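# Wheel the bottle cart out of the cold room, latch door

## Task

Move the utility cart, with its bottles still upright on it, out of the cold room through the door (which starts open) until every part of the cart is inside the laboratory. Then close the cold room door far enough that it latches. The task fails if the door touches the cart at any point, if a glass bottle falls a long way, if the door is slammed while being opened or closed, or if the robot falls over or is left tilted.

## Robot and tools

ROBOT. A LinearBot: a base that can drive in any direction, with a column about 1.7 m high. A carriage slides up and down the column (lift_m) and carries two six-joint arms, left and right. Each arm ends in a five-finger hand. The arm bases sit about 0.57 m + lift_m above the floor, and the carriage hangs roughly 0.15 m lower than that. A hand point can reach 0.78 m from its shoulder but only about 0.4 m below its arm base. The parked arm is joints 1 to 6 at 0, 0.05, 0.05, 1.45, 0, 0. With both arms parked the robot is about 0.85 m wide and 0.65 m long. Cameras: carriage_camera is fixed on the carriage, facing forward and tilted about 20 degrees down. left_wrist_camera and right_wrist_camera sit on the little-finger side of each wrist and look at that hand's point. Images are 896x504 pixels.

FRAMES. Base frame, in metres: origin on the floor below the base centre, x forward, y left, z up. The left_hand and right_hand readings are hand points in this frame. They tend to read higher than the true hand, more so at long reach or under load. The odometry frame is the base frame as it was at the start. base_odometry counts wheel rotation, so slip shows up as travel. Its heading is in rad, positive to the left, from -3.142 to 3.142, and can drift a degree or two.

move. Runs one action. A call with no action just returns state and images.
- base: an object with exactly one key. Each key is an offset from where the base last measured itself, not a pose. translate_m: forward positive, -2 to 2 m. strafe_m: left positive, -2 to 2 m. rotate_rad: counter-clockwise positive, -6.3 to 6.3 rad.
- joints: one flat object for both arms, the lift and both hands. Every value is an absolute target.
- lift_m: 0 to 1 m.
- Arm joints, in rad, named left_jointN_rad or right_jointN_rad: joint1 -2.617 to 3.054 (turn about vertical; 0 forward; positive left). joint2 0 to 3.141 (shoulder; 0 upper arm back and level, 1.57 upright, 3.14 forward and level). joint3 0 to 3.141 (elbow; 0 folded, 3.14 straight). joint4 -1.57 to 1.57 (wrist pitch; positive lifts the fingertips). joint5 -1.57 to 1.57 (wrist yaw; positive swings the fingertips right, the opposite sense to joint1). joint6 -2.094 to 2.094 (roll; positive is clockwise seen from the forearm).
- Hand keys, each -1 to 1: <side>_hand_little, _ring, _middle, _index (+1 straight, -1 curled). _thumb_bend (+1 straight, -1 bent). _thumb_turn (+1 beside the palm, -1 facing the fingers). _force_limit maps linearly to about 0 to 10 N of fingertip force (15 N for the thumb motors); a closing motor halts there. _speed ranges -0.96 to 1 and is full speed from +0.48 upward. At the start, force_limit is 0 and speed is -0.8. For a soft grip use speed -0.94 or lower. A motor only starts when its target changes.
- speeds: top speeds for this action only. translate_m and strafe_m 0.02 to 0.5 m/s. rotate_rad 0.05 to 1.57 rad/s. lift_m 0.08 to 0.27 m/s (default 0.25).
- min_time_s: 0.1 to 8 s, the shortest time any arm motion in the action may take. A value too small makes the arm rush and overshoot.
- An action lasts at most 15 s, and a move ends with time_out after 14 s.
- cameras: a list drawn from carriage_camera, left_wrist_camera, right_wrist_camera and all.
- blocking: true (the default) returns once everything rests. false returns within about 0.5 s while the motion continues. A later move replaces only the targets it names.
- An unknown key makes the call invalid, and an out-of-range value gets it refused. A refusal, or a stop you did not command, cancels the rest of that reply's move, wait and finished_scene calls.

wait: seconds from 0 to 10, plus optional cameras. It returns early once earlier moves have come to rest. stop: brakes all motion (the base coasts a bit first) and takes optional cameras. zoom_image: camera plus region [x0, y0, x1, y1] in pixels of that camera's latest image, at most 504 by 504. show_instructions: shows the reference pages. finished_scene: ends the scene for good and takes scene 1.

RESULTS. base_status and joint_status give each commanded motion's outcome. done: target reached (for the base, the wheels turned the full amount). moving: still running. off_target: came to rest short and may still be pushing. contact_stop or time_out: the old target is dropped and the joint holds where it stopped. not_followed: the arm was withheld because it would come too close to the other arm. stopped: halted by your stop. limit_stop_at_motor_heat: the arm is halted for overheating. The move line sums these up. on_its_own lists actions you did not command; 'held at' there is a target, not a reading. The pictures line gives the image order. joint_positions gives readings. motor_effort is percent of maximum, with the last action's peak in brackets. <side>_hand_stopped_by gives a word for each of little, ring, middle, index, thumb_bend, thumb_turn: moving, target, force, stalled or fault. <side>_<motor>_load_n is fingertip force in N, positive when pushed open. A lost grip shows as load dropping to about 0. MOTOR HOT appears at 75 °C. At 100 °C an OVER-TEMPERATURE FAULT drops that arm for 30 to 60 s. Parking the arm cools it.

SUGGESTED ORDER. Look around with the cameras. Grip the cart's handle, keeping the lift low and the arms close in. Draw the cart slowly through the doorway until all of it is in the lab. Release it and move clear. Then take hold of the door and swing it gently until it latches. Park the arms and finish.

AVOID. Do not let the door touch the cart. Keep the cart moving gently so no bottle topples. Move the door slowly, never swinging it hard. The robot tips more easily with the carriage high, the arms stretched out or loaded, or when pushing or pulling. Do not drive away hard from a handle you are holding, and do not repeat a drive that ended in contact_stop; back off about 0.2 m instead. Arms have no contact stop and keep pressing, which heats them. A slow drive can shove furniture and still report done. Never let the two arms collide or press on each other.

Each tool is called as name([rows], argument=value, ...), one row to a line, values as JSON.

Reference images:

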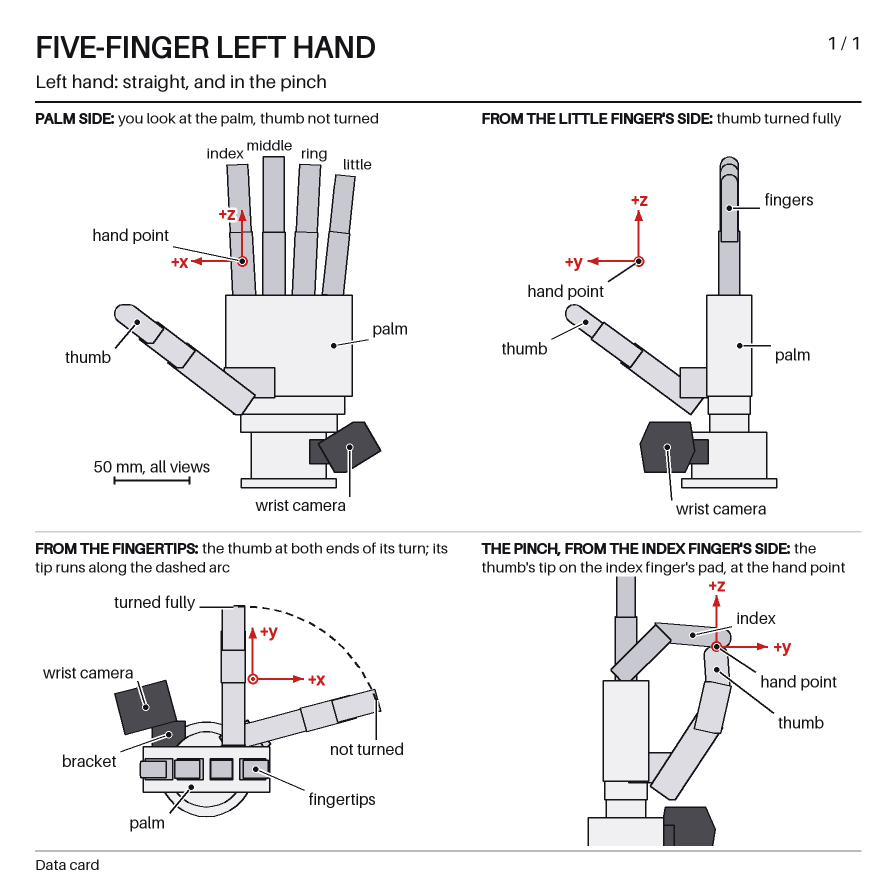

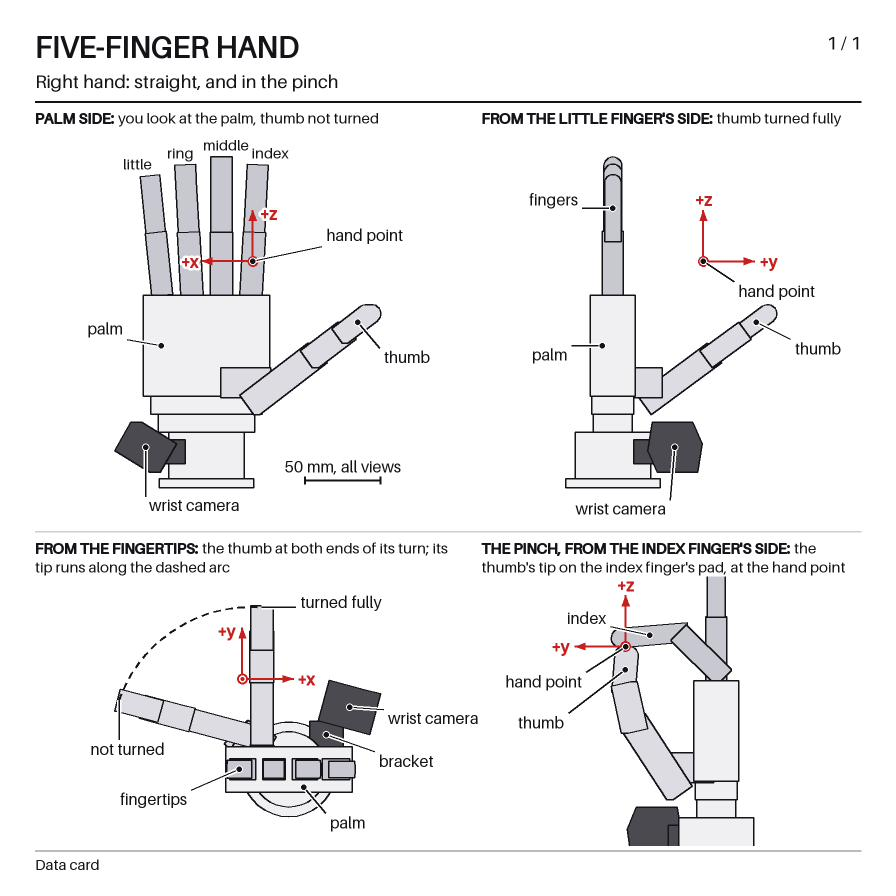

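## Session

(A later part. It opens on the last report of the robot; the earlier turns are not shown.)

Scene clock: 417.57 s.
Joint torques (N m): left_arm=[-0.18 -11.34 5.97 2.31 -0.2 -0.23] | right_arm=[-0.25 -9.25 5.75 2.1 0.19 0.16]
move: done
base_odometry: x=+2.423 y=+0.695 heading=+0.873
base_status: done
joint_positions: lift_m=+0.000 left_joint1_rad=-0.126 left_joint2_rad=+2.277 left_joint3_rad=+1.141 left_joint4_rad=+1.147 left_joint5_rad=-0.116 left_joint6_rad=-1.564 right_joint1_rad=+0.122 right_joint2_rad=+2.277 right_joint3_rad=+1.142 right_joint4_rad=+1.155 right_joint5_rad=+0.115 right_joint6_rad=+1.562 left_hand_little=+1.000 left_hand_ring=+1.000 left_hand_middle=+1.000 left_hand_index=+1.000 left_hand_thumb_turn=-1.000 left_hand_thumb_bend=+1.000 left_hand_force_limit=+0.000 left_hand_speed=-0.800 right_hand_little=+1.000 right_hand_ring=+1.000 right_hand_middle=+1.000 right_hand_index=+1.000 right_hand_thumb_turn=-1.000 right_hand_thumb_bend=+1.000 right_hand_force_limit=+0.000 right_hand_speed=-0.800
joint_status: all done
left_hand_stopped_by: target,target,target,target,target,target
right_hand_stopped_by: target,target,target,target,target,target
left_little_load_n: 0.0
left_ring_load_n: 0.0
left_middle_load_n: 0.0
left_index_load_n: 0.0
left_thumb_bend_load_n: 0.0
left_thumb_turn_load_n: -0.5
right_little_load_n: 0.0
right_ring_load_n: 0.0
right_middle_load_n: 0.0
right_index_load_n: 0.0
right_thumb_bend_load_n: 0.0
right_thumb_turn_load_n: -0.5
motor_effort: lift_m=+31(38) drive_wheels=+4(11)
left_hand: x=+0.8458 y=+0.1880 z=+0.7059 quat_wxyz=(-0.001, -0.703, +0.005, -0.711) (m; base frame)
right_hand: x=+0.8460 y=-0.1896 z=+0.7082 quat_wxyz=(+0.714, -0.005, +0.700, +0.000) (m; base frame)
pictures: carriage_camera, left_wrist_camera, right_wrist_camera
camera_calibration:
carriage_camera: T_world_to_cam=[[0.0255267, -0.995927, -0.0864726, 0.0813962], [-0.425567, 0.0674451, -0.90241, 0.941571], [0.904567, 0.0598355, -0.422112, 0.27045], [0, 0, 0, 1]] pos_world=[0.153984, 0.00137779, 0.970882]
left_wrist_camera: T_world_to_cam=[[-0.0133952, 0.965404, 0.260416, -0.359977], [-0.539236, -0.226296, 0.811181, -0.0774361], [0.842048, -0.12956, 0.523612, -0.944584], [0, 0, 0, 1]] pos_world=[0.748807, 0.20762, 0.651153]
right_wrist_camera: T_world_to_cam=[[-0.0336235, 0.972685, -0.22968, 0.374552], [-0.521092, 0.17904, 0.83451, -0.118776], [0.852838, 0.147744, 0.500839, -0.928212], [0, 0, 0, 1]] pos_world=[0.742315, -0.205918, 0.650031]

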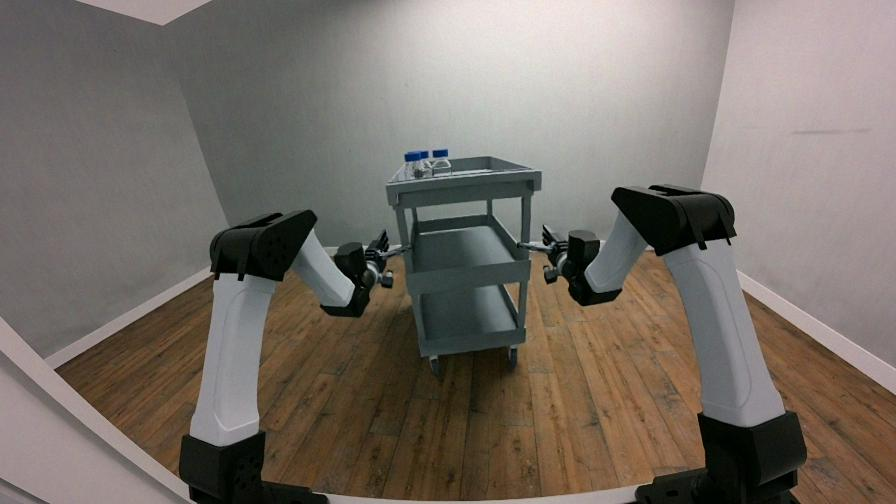

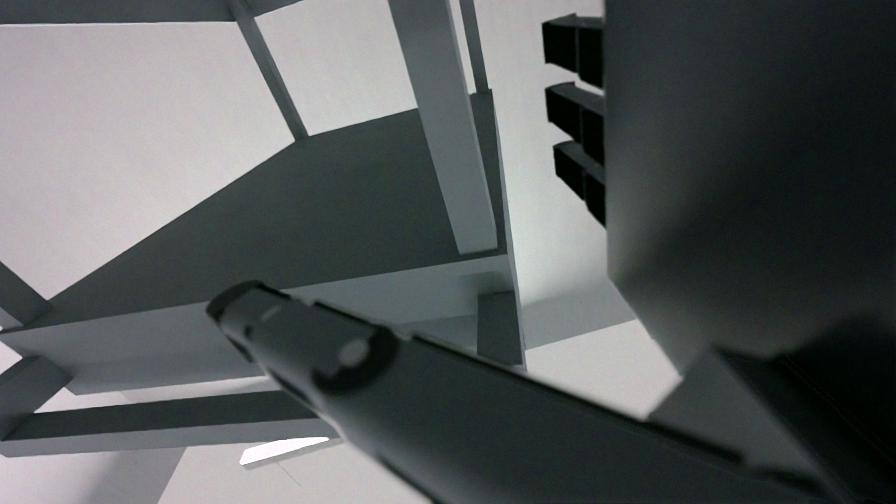

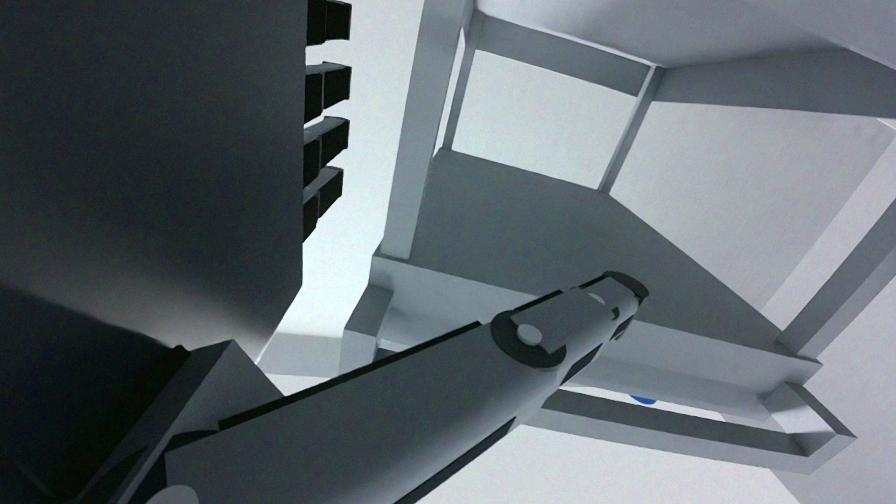

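move(base={"translate_m": 0.1}, speeds={"translate_m": 0.08}, cameras=["all"])

zoom_image(camera="carriage_camera", region=[350, 140, 610, 390])

Scene clock: 427.63 s.
Joint torques (N m): left_arm=[-0.17 -11.37 5.97 2.28 -0.2 -0.23] | right_arm=[-0.09 -9.32 5.49 2.07 0.17 0.22]
move: done
base_odometry: x=+2.487 y=+0.771 heading=+0.873
base_status: done
joint_positions: lift_m=+0.000 left_joint1_rad=-0.126 left_joint2_rad=+2.278 left_joint3_rad=+1.141 left_joint4_rad=+1.151 left_joint5_rad=-0.116 left_joint6_rad=-1.564 right_joint1_rad=+0.122 right_joint2_rad=+2.278 right_joint3_rad=+1.142 right_joint4_rad=+1.159 right_joint5_rad=+0.115 right_joint6_rad=+1.562 left_hand_little=+1.000 left_hand_ring=+1.000 left_hand_middle=+1.000 left_hand_index=+1.000 left_hand_thumb_turn=-1.000 left_hand_thumb_bend=+1.000 left_hand_force_limit=+0.000 left_hand_speed=-0.800 right_hand_little=+1.000 right_hand_ring=+1.000 right_hand_middle=+1.000 right_hand_index=+1.000 right_hand_thumb_turn=-1.000 right_hand_thumb_bend=+1.000 right_hand_force_limit=+0.000 right_hand_speed=-0.800
joint_status: not commanded
left_hand_stopped_by: target,target,target,target,target,target
right_hand_stopped_by: target,target,target,target,target,target
left_little_load_n: 0.0
left_ring_load_n: 0.0
left_middle_load_n: 0.0
left_index_load_n: 0.0
left_thumb_bend_load_n: 0.0
left_thumb_turn_load_n: 0.0
right_little_load_n: 0.0
right_ring_load_n: 0.0
right_middle_load_n: 0.0
right_index_load_n: 0.0
right_thumb_bend_load_n: 0.0
right_thumb_turn_load_n: -0.5
motor_effort: lift_m=+34(38) drive_wheels=-4(8)
left_hand: x=+0.8457 y=+0.1880 z=+0.7068 quat_wxyz=(-0.001, -0.702, +0.005, -0.712) (m; base frame)
right_hand: x=+0.8459 y=-0.1896 z=+0.7092 quat_wxyz=(+0.715, -0.005, +0.699, +0.001) (m; base frame)
pictures: carriage_camera, left_wrist_camera, right_wrist_camera
camera_calibration:
carriage_camera: T_world_to_cam=[[0.0255267, -0.995927, -0.0864726, 0.0813962], [-0.425567, 0.0674451, -0.90241, 0.941571], [0.904567, 0.0598355, -0.422112, 0.27045], [0, 0, 0, 1]] pos_world=[0.153984, 0.00137779, 0.970882]
left_wrist_camera: T_world_to_cam=[[-0.0144013, 0.965536, 0.25987, -0.359052], [-0.542268, -0.225899, 0.809268, -0.0744393], [0.840082, -0.129265, 0.526832, -0.94566], [0, 0, 0, 1]] pos_world=[0.748896, 0.207621, 0.651752]
right_wrist_camera: T_world_to_cam=[[-0.032704, 0.972788, -0.229378, 0.373832], [-0.524559, 0.178645, 0.83242, -0.115363], [0.850746, 0.147546, 0.504442, -0.92942], [0, 0, 0, 1]] pos_world=[0.742411, -0.205918, 0.650618]

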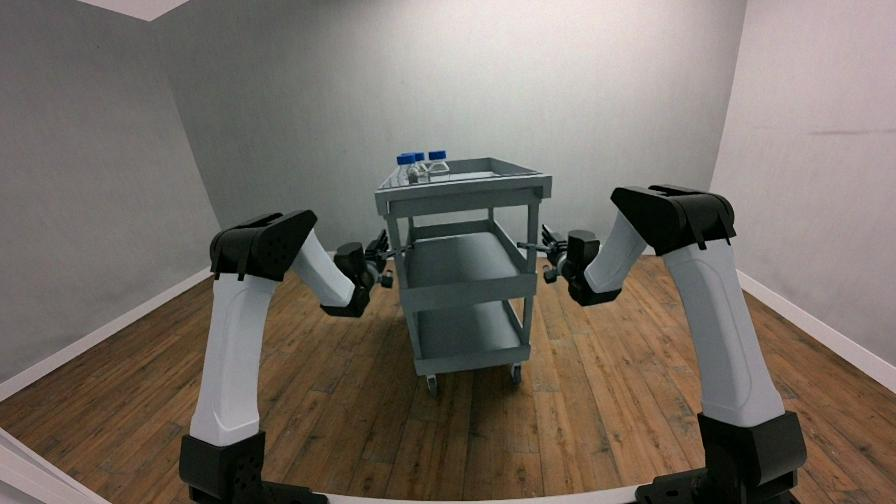

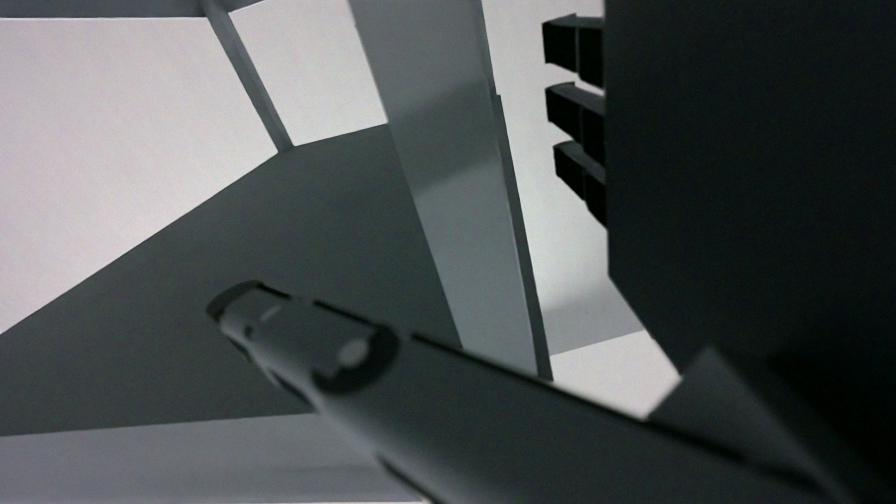

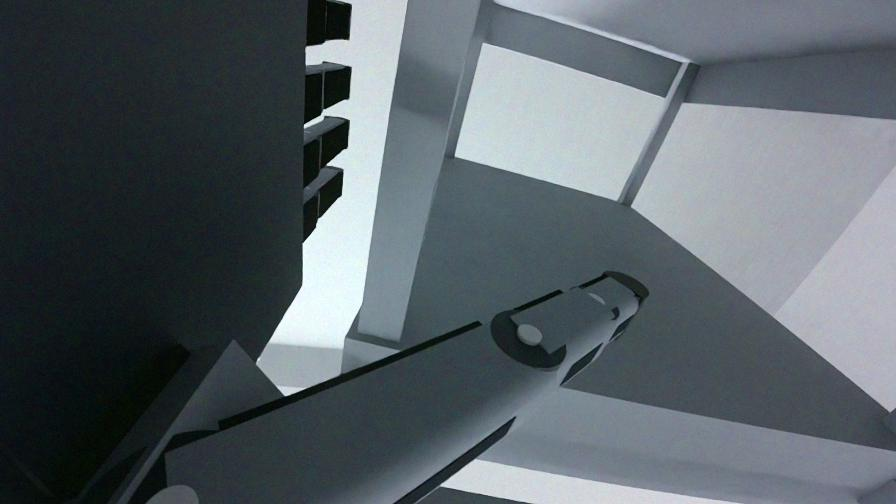

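Scaled by 1.938 from the camera's 896x504 image, which has a finer 1280x720 frame.

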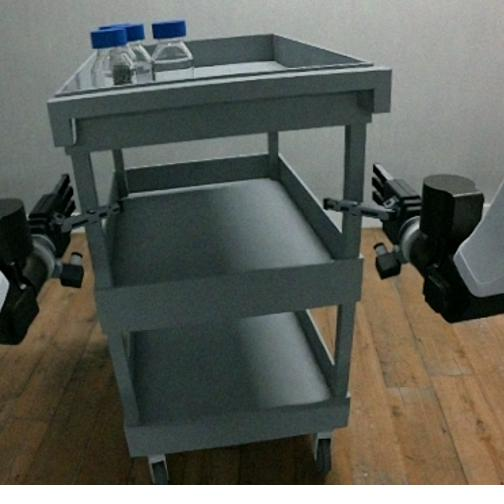

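move(base={"translate_m": 0.033}, speeds={"translate_m": 0.08})

move(joints={"left_hand_index": -0.3, "left_hand_middle": -0.3, "left_hand_ring": -0.3, "left_hand_little": -0.3, "right_hand_index": -0.3, "right_hand_middle": -0.3, "right_hand_ring": -0.3, "right_hand_little": -0.3, "left_hand_speed": -0.85, "right_hand_speed": -0.85, "left_hand_force_limit": 0.2, "right_hand_force_limit": 0.2}, cameras=["all"])

Scene clock: 439.77 s.
Joint torques (N m): left_arm=[-0.16 -11.26 5.96 2.26 -0.19 -0.23] | right_arm=[-0.18 -9.22 5.64 2.09 0.19 0.17]
move: done
base_odometry: x=+2.509 y=+0.796 heading=+0.872
base_status: done
joint_positions: lift_m=+0.000 left_joint1_rad=-0.126 left_joint2_rad=+2.278 left_joint3_rad=+1.141 left_joint4_rad=+1.153 left_joint5_rad=-0.116 left_joint6_rad=-1.564 right_joint1_rad=+0.122 right_joint2_rad=+2.278 right_joint3_rad=+1.142 right_joint4_rad=+1.161 right_joint5_rad=+0.115 right_joint6_rad=+1.562 left_hand_little=+1.000 left_hand_ring=+1.000 left_hand_middle=+1.000 left_hand_index=+1.000 left_hand_thumb_turn=-1.000 left_hand_thumb_bend=+1.000 left_hand_force_limit=+0.000 left_hand_speed=-0.800 right_hand_little=+1.000 right_hand_ring=+1.000 right_hand_middle=+1.000 right_hand_index=+1.000 right_hand_thumb_turn=-1.000 right_hand_thumb_bend=+1.000 right_hand_force_limit=+0.000 right_hand_speed=-0.800
joint_status: not commanded
left_hand_stopped_by: target,target,target,target,target,target
right_hand_stopped_by: target,target,target,target,target,target
left_little_load_n: 0.0
left_ring_load_n: 0.0
left_middle_load_n: 0.0
left_index_load_n: 0.0
left_thumb_bend_load_n: 0.0
left_thumb_turn_load_n: -0.5
right_little_load_n: 0.0
right_ring_load_n: 0.0
right_middle_load_n: 0.0
right_index_load_n: 0.0
right_thumb_bend_load_n: 0.0
right_thumb_turn_load_n: -0.5
motor_effort: lift_m=+32(38) drive_wheels=-5(9)
left_hand: x=+0.8456 y=+0.1880 z=+0.7073 quat_wxyz=(-0.002, -0.701, +0.005, -0.713) (m; base frame)
right_hand: x=+0.8458 y=-0.1896 z=+0.7095 quat_wxyz=(+0.716, -0.005, +0.698, +0.001) (m; base frame)
pictures: none

Scene clock: 443.37 s.
Joint torques (N m): left_arm=[-0.14 -11.4 5.96 2.25 -0.21 -0.23] | right_arm=[0.17 -9.28 5.75 2.07 -0.34 0.21]
move: done
base_odometry: x=+2.509 y=+0.796 heading=+0.872
base_status: not commanded
joint_positions: lift_m=+0.000 left_joint1_rad=-0.126 left_joint2_rad=+2.278 left_joint3_rad=+1.141 left_joint4_rad=+1.153 left_joint5_rad=-0.115 left_joint6_rad=-1.564 right_joint1_rad=+0.117 right_joint2_rad=+2.279 right_joint3_rad=+1.142 right_joint4_rad=+1.161 right_joint5_rad=+0.160 right_joint6_rad=+1.562 left_hand_little=-0.300 left_hand_ring=-0.300 left_hand_middle=-0.300 left_hand_index=-0.300 left_hand_thumb_turn=-1.000 left_hand_thumb_bend=+1.000 left_hand_force_limit=+0.200 left_hand_speed=-0.850 right_hand_little=-0.300 right_hand_ring=-0.300 right_hand_middle=-0.300 right_hand_index=-0.300 right_hand_thumb_turn=-1.000 right_hand_thumb_bend=+1.000 right_hand_force_limit=+0.200 right_hand_speed=-0.850
joint_status: all done
left_hand_stopped_by: target,target,target,target,target,target
right_hand_stopped_by: target,target,target,target,target,target
left_little_load_n: 0.0
left_ring_load_n: 0.0
left_middle_load_n: 0.0
left_index_load_n: 0.0
left_thumb_bend_load_n: 0.0
left_thumb_turn_load_n: -0.5
right_little_load_n: 1.0
right_ring_load_n: 1.5
right_middle_load_n: 0.0
right_index_load_n: 0.0
right_thumb_bend_load_n: 0.0
right_thumb_turn_load_n: 0.0
motor_effort: lift_m=+34(38) drive_wheels=-4(5)
left_hand: x=+0.8456 y=+0.1876 z=+0.7073 quat_wxyz=(-0.002, -0.701, +0.005, -0.713) (m; base frame)
right_hand: x=+0.8491 y=-0.2020 z=+0.7090 quat_wxyz=(+0.715, +0.014, +0.698, -0.017) (m; base frame)
pictures: carriage_camera, left_wrist_camera, right_wrist_camera
camera_calibration:
carriage_camera: T_world_to_cam=[[0.0255267, -0.995927, -0.0864726, 0.0813962], [-0.425567, 0.0674451, -0.90241, 0.941571], [0.904567, 0.0598355, -0.422112, 0.27045], [0, 0, 0, 1]] pos_world=[0.153984, 0.00137779, 0.970882]
left_wrist_camera: T_world_to_cam=[[-0.0137641, 0.965605, 0.25965, -0.35919], [-0.544104, -0.225096, 0.808259, -0.0729391], [0.838905, -0.130151, 0.528487, -0.945784], [0, 0, 0, 1]] pos_world=[0.748793, 0.207322, 0.652052]
right_wrist_camera: T_world_to_cam=[[0.0171457, 0.973455, -0.228235, 0.342944], [-0.514989, 0.204259, 0.832505, -0.114289], [0.857025, 0.103265, 0.504821, -0.944691], [0, 0, 0, 1]] pos_world=[0.744886, -0.212942, 0.650318]

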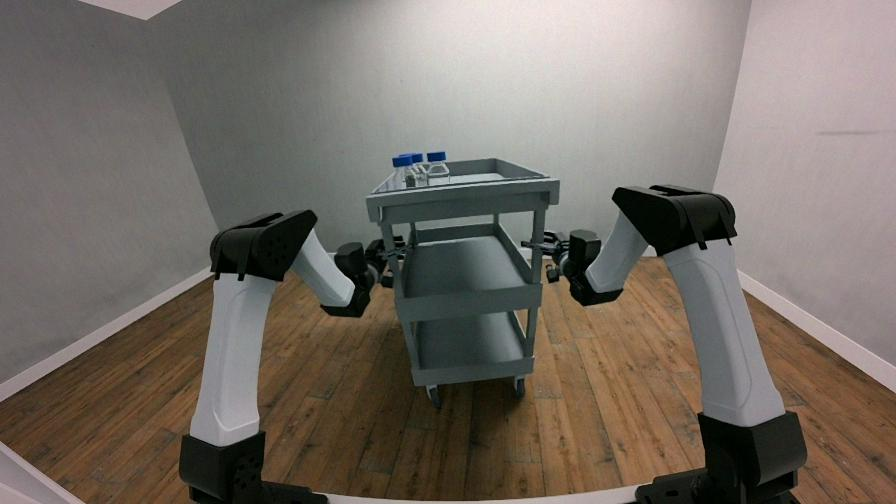

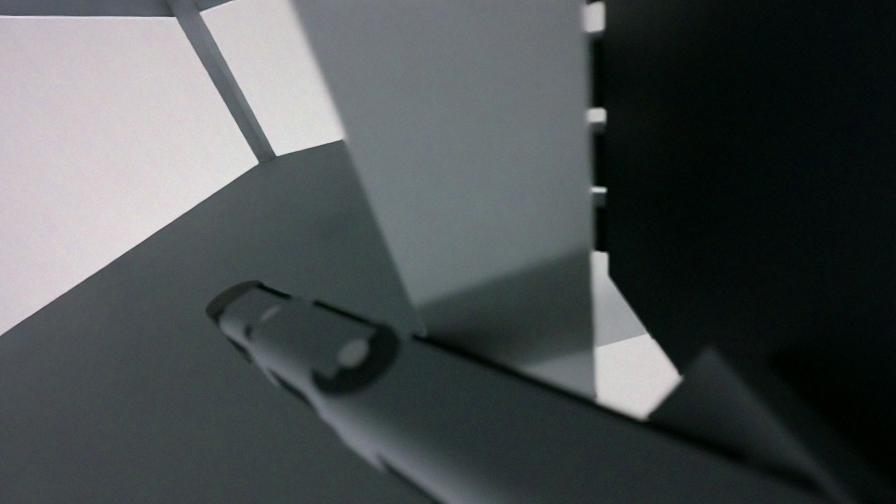

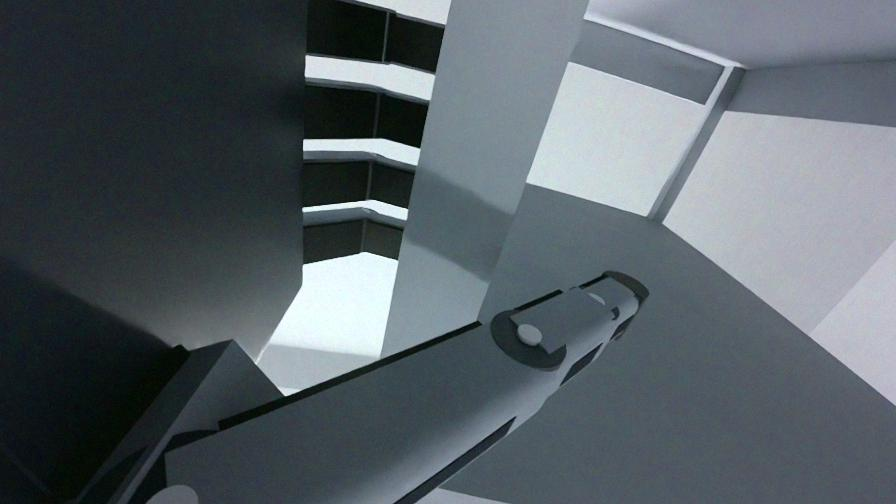

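move(joints={"left_hand_index": 1, "left_hand_middle": 1, "left_hand_ring": 1, "left_hand_little": 1, "right_hand_index": 1, "right_hand_middle": 1, "right_hand_ring": 1, "right_hand_little": 1, "right_joint1_rad": 0.146, "right_joint5_rad": 0.146})

move(base={"translate_m": 0.028}, speeds={"translate_m": 0.08}, cameras=["all"])

zoom_image(camera="carriage_camera", region=[350, 140, 610, 390])

Scene clock: 452.90 s.
Joint torques (N m): left_arm=[-0.09 -11.38 5.97 2.26 -0.2 -0.22] | right_arm=[-0.14 -9.36 5.68 2.03 -0.07 0.18]
move: done
base_odometry: x=+2.509 y=+0.796 heading=+0.872
base_status: not commanded
joint_positions: lift_m=+0.000 left_joint1_rad=-0.126 left_joint2_rad=+2.278 left_joint3_rad=+1.141 left_joint4_rad=+1.153 left_joint5_rad=-0.115 left_joint6_rad=-1.564 right_joint1_rad=+0.144 right_joint2_rad=+2.279 right_joint3_rad=+1.142 right_joint4_rad=+1.161 right_joint5_rad=+0.159 right_joint6_rad=+1.562 left_hand_little=+1.000 left_hand_ring=+1.000 left_hand_middle=+1.000 left_hand_index=+1.000 left_hand_thumb_turn=-1.000 left_hand_thumb_bend=+1.000 left_hand_force_limit=+0.200 left_hand_speed=-0.850 right_hand_little=+1.000 right_hand_ring=+1.000 right_hand_middle=+1.000 right_hand_index=+1.000 right_hand_thumb_turn=-1.000 right_hand_thumb_bend=+1.000 right_hand_force_limit=+0.200 right_hand_speed=-0.850
joint_status: all done
left_hand_stopped_by: target,target,target,target,target,target
right_hand_stopped_by: target,target,target,target,target,target
left_little_load_n: 0.0
left_ring_load_n: 0.0
left_middle_load_n: 0.0
left_index_load_n: 0.0
left_thumb_bend_load_n: 0.0
left_thumb_turn_load_n: 0.0
right_little_load_n: -0.5
right_ring_load_n: 0.0
right_middle_load_n: 0.0
right_index_load_n: 0.0
right_thumb_bend_load_n: 0.0
right_thumb_turn_load_n: -0.5
motor_effort: lift_m=+35(38) drive_wheels=-4(5)
left_hand: x=+0.8455 y=+0.1874 z=+0.7073 quat_wxyz=(-0.002, -0.701, +0.006, -0.713) (m; base frame)
right_hand: x=+0.8460 y=-0.1851 z=+0.7090 quat_wxyz=(+0.716, +0.004, +0.699, -0.007) (m; base frame)
pictures: none

Scene clock: 453.87 s.
Joint torques (N m): left_arm=[0.43 -11.33 7.02 2.05 -0.26 -0.19] | right_arm=[-0.14 -9.32 5.83 2.07 -0.11 0.18]
move: done
base_odometry: x=+2.527 y=+0.818 heading=+0.871
base_status: done
joint_positions: lift_m=+0.000 left_joint1_rad=-0.132 left_joint2_rad=+2.278 left_joint3_rad=+1.130 left_joint4_rad=+1.172 left_joint5_rad=-0.110 left_joint6_rad=-1.566 right_joint1_rad=+0.144 right_joint2_rad=+2.279 right_joint3_rad=+1.142 right_joint4_rad=+1.162 right_joint5_rad=+0.158 right_joint6_rad=+1.562 left_hand_little=+1.000 left_hand_ring=+1.000 left_hand_middle=+1.000 left_hand_index=+1.000 left_hand_thumb_turn=-1.000 left_hand_thumb_bend=+1.000 left_hand_force_limit=+0.200 left_hand_speed=-0.850 right_hand_little=+1.000 right_hand_ring=+1.000 right_hand_middle=+1.000 right_hand_index=+1.000 right_hand_thumb_turn=-1.000 right_hand_thumb_bend=+1.000 right_hand_force_limit=+0.200 right_hand_speed=-0.850
joint_status: not commanded
left_hand_stopped_by: target,target,target,target,target,target
right_hand_stopped_by: target,target,target,target,target,target
left_little_load_n: 0.0
left_ring_load_n: 0.0
left_middle_load_n: 0.0
left_index_load_n: 0.0
left_thumb_bend_load_n: 0.0
left_thumb_turn_load_n: 0.0
right_little_load_n: 0.0
right_ring_load_n: 0.0
right_middle_load_n: 0.0
right_index_load_n: 0.0
right_thumb_bend_load_n: 0.0
right_thumb_turn_load_n: -0.5
motor_effort: lift_m=+33(37) drive_wheels=-4(9)
left_hand: x=+0.8420 y=+0.1832 z=+0.7075 quat_wxyz=(-0.007, -0.699, +0.009, -0.715) (m; base frame)
right_hand: x=+0.8460 y=-0.1850 z=+0.7093 quat_wxyz=(+0.716, +0.003, +0.698, -0.007) (m; base frame)
pictures: carriage_camera, left_wrist_camera, right_wrist_camera
camera_calibration:
carriage_camera: T_world_to_cam=[[0.0255267, -0.995927, -0.0864726, 0.0813962], [-0.425567, 0.0674451, -0.90241, 0.941571], [0.904567, 0.0598355, -0.422112, 0.27045], [0, 0, 0, 1]] pos_world=[0.153984, 0.00137779, 0.970882]
left_wrist_camera: T_world_to_cam=[[-0.00443893, 0.9664, 0.257006, -0.361217], [-0.552099, -0.216656, 0.805138, -0.0685898], [0.833767, -0.138319, 0.53451, -0.941959], [0, 0, 0, 1]] pos_world=[0.745902, 0.203929, 0.651546]
right_wrist_camera: T_world_to_cam=[[-0.0108266, 0.973569, -0.228137, 0.350126], [-0.521559, 0.189159, 0.831983, -0.116463], [0.853147, 0.127994, 0.505725, -0.93676], [0, 0, 0, 1]] pos_world=[0.742242, -0.198942, 0.650515]

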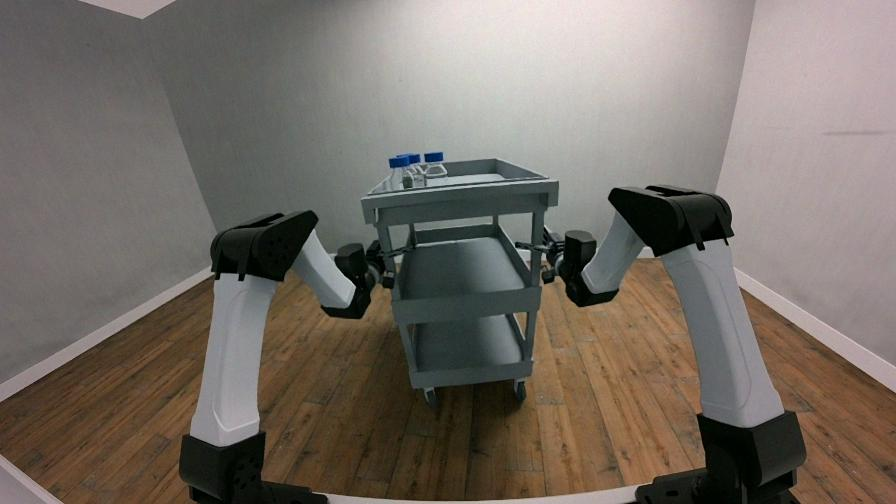

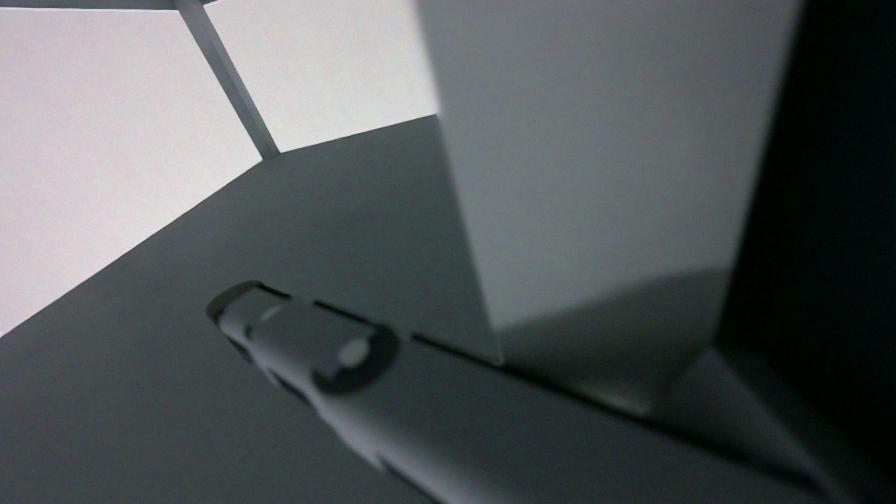

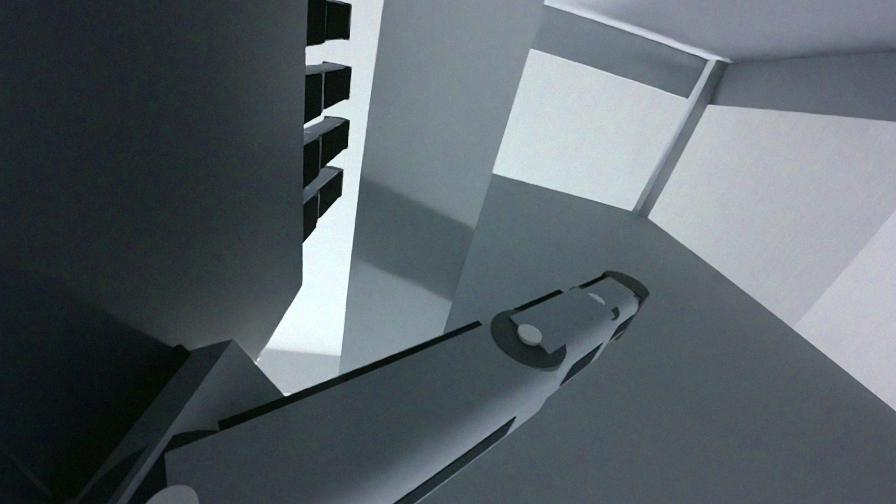

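Scaled by 1.938 from the camera's 896x504 image, which has a finer 1280x720 frame.

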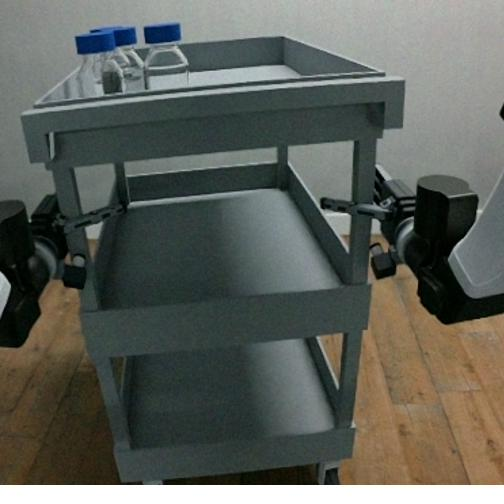

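move(base={"translate_m": -0.035}, speeds={"translate_m": 0.08})

move(joints={"left_joint1_rad": -0.093, "left_joint5_rad": -0.085}, cameras=["all"])

Scene clock: 460.10 s.
Joint torques (N m): left_arm=[0.42 -11.22 7.04 2.06 -0.22 -0.21] | right_arm=[-0.38 -9.2 5.52 2.04 -0.08 0.21]
move: done
base_odometry: x=+2.504 y=+0.791 heading=+0.872
base_status: done
joint_positions: lift_m=+0.000 left_joint1_rad=-0.132 left_joint2_rad=+2.278 left_joint3_rad=+1.130 left_joint4_rad=+1.172 left_joint5_rad=-0.114 left_joint6_rad=-1.566 right_joint1_rad=+0.144 right_joint2_rad=+2.280 right_joint3_rad=+1.142 right_joint4_rad=+1.162 right_joint5_rad=+0.158 right_joint6_rad=+1.562 left_hand_little=+1.000 left_hand_ring=+1.000 left_hand_middle=+1.000 left_hand_index=+1.000 left_hand_thumb_turn=-1.000 left_hand_thumb_bend=+1.000 left_hand_force_limit=+0.200 left_hand_speed=-0.850 right_hand_little=+1.000 right_hand_ring=+1.000 right_hand_middle=+1.000 right_hand_index=+1.000 right_hand_thumb_turn=-1.000 right_hand_thumb_bend=+1.000 right_hand_force_limit=+0.200 right_hand_speed=-0.850
joint_status: not commanded
left_hand_stopped_by: target,target,target,target,target,target
right_hand_stopped_by: target,target,target,target,target,target
left_little_load_n: 0.0
left_ring_load_n: 0.0
left_middle_load_n: 0.0
left_index_load_n: 0.0
left_thumb_bend_load_n: 0.0
left_thumb_turn_load_n: -0.5
right_little_load_n: 0.0
right_ring_load_n: 0.0
right_middle_load_n: 0.0
right_index_load_n: 0.0
right_thumb_bend_load_n: 0.0
right_thumb_turn_load_n: 0.0
motor_effort: lift_m=+32(38) drive_wheels=+1(10)
left_hand: x=+0.8423 y=+0.1841 z=+0.7075 quat_wxyz=(-0.006, -0.699, +0.007, -0.715) (m; base frame)
right_hand: x=+0.8460 y=-0.1849 z=+0.7089 quat_wxyz=(+0.716, +0.003, +0.698, -0.007) (m; base frame)
pictures: none

Scene clock: 460.77 s.
Joint torques (N m): left_arm=[-0.18 -11.3 7.01 2.07 0.02 -0.21] | right_arm=[-0.29 -9.31 5.53 2.02 -0.1 0.21]
move: done
base_odometry: x=+2.504 y=+0.791 heading=+0.872
base_status: not commanded
joint_positions: lift_m=+0.000 left_joint1_rad=-0.092 left_joint2_rad=+2.278 left_joint3_rad=+1.130 left_joint4_rad=+1.172 left_joint5_rad=-0.098 left_joint6_rad=-1.566 right_joint1_rad=+0.144 right_joint2_rad=+2.280 right_joint3_rad=+1.142 right_joint4_rad=+1.162 right_joint5_rad=+0.158 right_joint6_rad=+1.562 left_hand_little=+1.000 left_hand_ring=+1.000 left_hand_middle=+1.000 left_hand_index=+1.000 left_hand_thumb_turn=-1.000 left_hand_thumb_bend=+1.000 left_hand_force_limit=+0.200 left_hand_speed=-0.850 right_hand_little=+1.000 right_hand_ring=+1.000 right_hand_middle=+1.000 right_hand_index=+1.000 right_hand_thumb_turn=-1.000 right_hand_thumb_bend=+1.000 right_hand_force_limit=+0.200 right_hand_speed=-0.850
joint_status: all done
left_hand_stopped_by: target,target,target,target,target,target
right_hand_stopped_by: target,target,target,target,target,target
left_little_load_n: 0.0
left_ring_load_n: 0.0
left_middle_load_n: 0.0
left_index_load_n: 0.0
left_thumb_bend_load_n: 0.0
left_thumb_turn_load_n: 0.0
right_little_load_n: 0.0
right_ring_load_n: 0.0
right_middle_load_n: 0.0
right_index_load_n: 0.0
right_thumb_bend_load_n: 0.0
right_thumb_turn_load_n: -0.5
motor_effort: lift_m=+34(36) drive_wheels=+1(1)
left_hand: x=+0.8456 y=+0.2051 z=+0.7075 quat_wxyz=(+0.003, -0.699, -0.001, -0.715) (m; base frame)
right_hand: x=+0.8460 y=-0.1849 z=+0.7089 quat_wxyz=(+0.716, +0.003, +0.698, -0.007) (m; base frame)
pictures: carriage_camera, left_wrist_camera, right_wrist_camera
camera_calibration:
carriage_camera: T_world_to_cam=[[0.0255267, -0.995927, -0.0864726, 0.0813962], [-0.425567, 0.0674451, -0.90241, 0.941571], [0.904567, 0.0598355, -0.422112, 0.27045], [0, 0, 0, 1]] pos_world=[0.153984, 0.00137779, 0.970882]
left_wrist_camera: T_world_to_cam=[[-0.0310137, 0.965842, 0.25727, -0.359904], [-0.545973, -0.231971, 0.805048, -0.0638715], [0.837229, -0.115495, 0.534518, -0.949518], [0, 0, 0, 1]] pos_world=[0.74893, 0.22313, 0.651547]
right_wrist_camera: T_world_to_cam=[[-0.0112928, 0.973538, -0.228244, 0.350468], [-0.521365, 0.189044, 0.832131, -0.116529], [0.853259, 0.128396, 0.505434, -0.936337], [0, 0, 0, 1]] pos_world=[0.742142, -0.198943, 0.650216]

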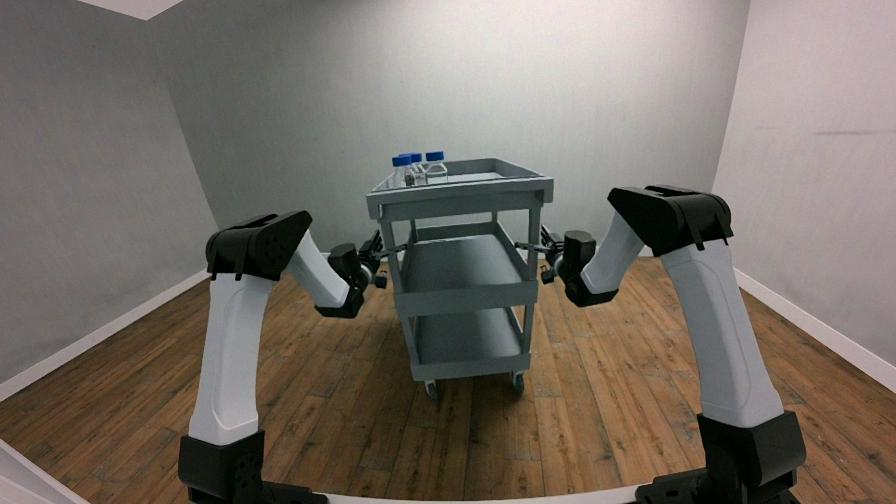

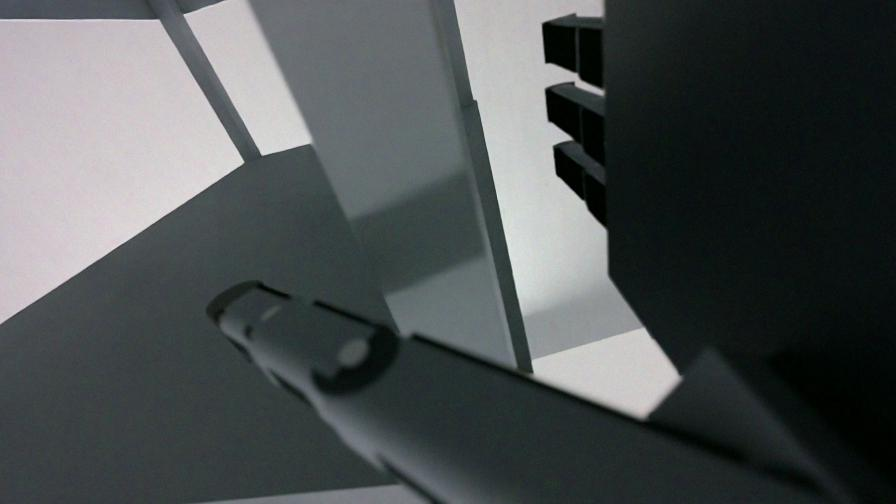

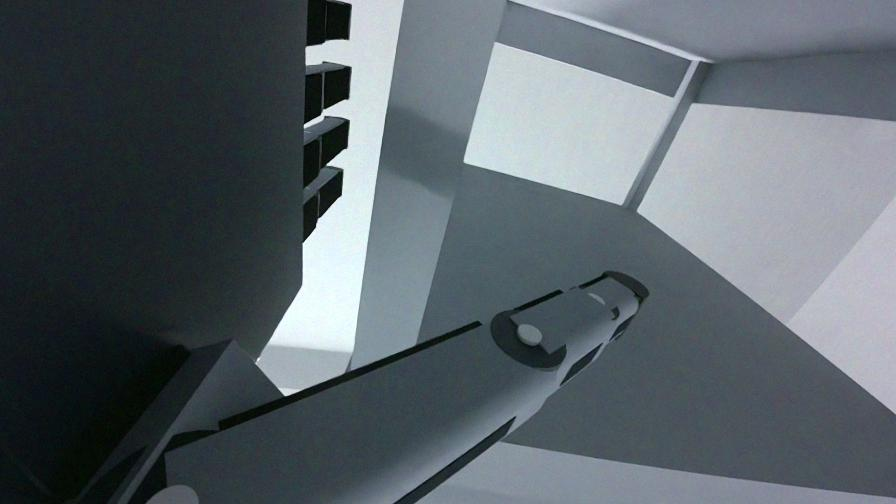

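move(base={"translate_m": 0.045}, speeds={"translate_m": 0.08}, cameras=["left_wrist_camera", "right_wrist_camera"])

Scene clock: 466.83 s.
Joint torques (N m): left_arm=[0.55 -11.29 7.12 2.07 -0.3 -0.19] | right_arm=[-0.21 -9.55 5.82 2 -0.05 0.2]
move: done
base_odometry: x=+2.533 y=+0.825 heading=+0.871
base_status: done
joint_positions: lift_m=+0.000 left_joint1_rad=-0.101 left_joint2_rad=+2.278 left_joint3_rad=+1.129 left_joint4_rad=+1.172 left_joint5_rad=-0.064 left_joint6_rad=-1.566 right_joint1_rad=+0.144 right_joint2_rad=+2.280 right_joint3_rad=+1.142 right_joint4_rad=+1.163 right_joint5_rad=+0.158 right_joint6_rad=+1.562 left_hand_little=+1.000 left_hand_ring=+1.000 left_hand_middle=+1.000 left_hand_index=+1.000 left_hand_thumb_turn=-1.000 left_hand_thumb_bend=+1.000 left_hand_force_limit=+0.200 left_hand_speed=-0.850 right_hand_little=+1.000 right_hand_ring=+1.000 right_hand_middle=+1.000 right_hand_index=+1.000 right_hand_thumb_turn=-1.000 right_hand_thumb_bend=+1.000 right_hand_force_limit=+0.200 right_hand_speed=-0.850
joint_status: not commanded
left_hand_stopped_by: target,target,target,target,target,target
right_hand_stopped_by: target,target,target,target,target,target
left_little_load_n: 0.0
left_ring_load_n: 0.0
left_middle_load_n: 0.0
left_index_load_n: 0.0
left_thumb_bend_load_n: 0.0
left_thumb_turn_load_n: 0.0
right_little_load_n: 0.0
right_ring_load_n: 0.0
right_middle_load_n: 0.0
right_index_load_n: 0.0
right_thumb_bend_load_n: 0.0
right_thumb_turn_load_n: -0.5
motor_effort: lift_m=+35(36) drive_wheels=-3(7)
left_hand: x=+0.8424 y=+0.1935 z=+0.7071 quat_wxyz=(-0.012, -0.699, +0.014, -0.715) (m; base frame)
right_hand: x=+0.8459 y=-0.1849 z=+0.7090 quat_wxyz=(+0.716, +0.003, +0.698, -0.007) (m; base frame)
pictures: left_wrist_camera, right_wrist_camera
camera_calibration:
left_wrist_camera: T_world_to_cam=[[0.00968622, 0.96616, 0.25776, -0.383425], [-0.554705, -0.209282, 0.805297, -0.0652109], [0.831991, -0.150781, 0.533907, -0.93631], [0, 0, 0, 1]] pos_world=[0.746542, 0.215625, 0.651248]
right_wrist_camera: T_world_to_cam=[[-0.0112607, 0.973556, -0.228171, 0.350303], [-0.521666, 0.188952, 0.831962, -0.116232], [0.853075, 0.128398, 0.505744, -0.936413], [0, 0, 0, 1]] pos_world=[0.742141, -0.198844, 0.650215]

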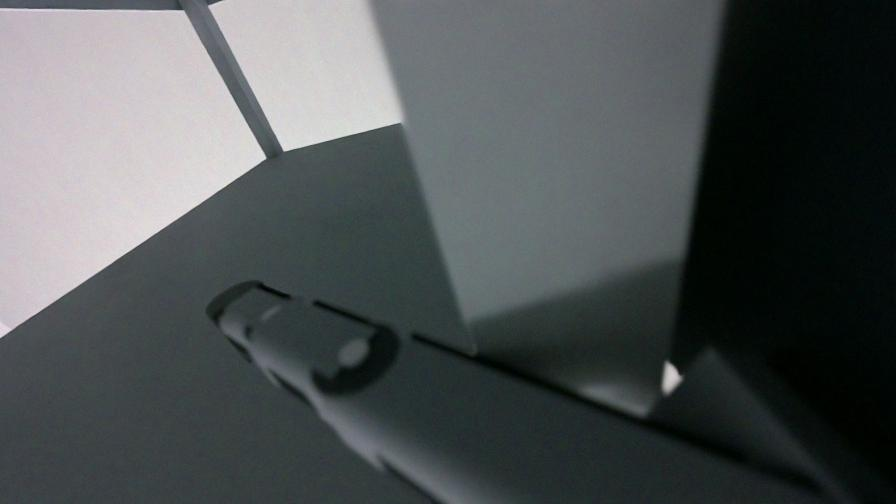

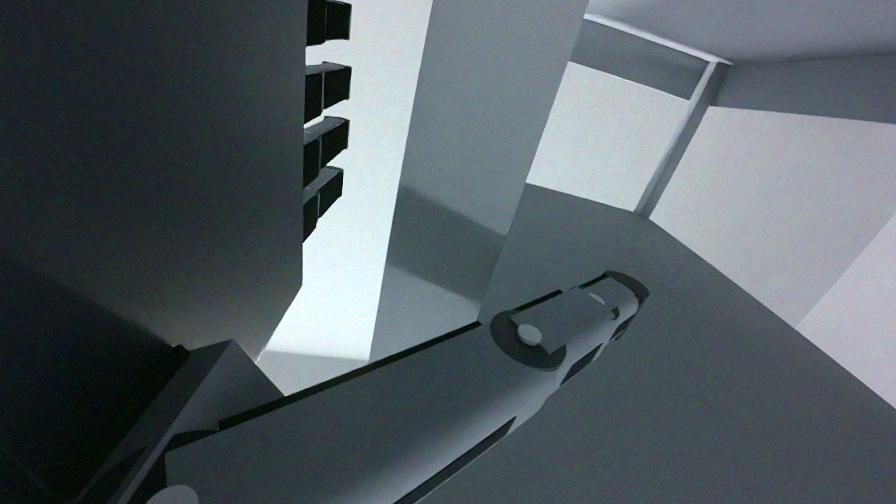

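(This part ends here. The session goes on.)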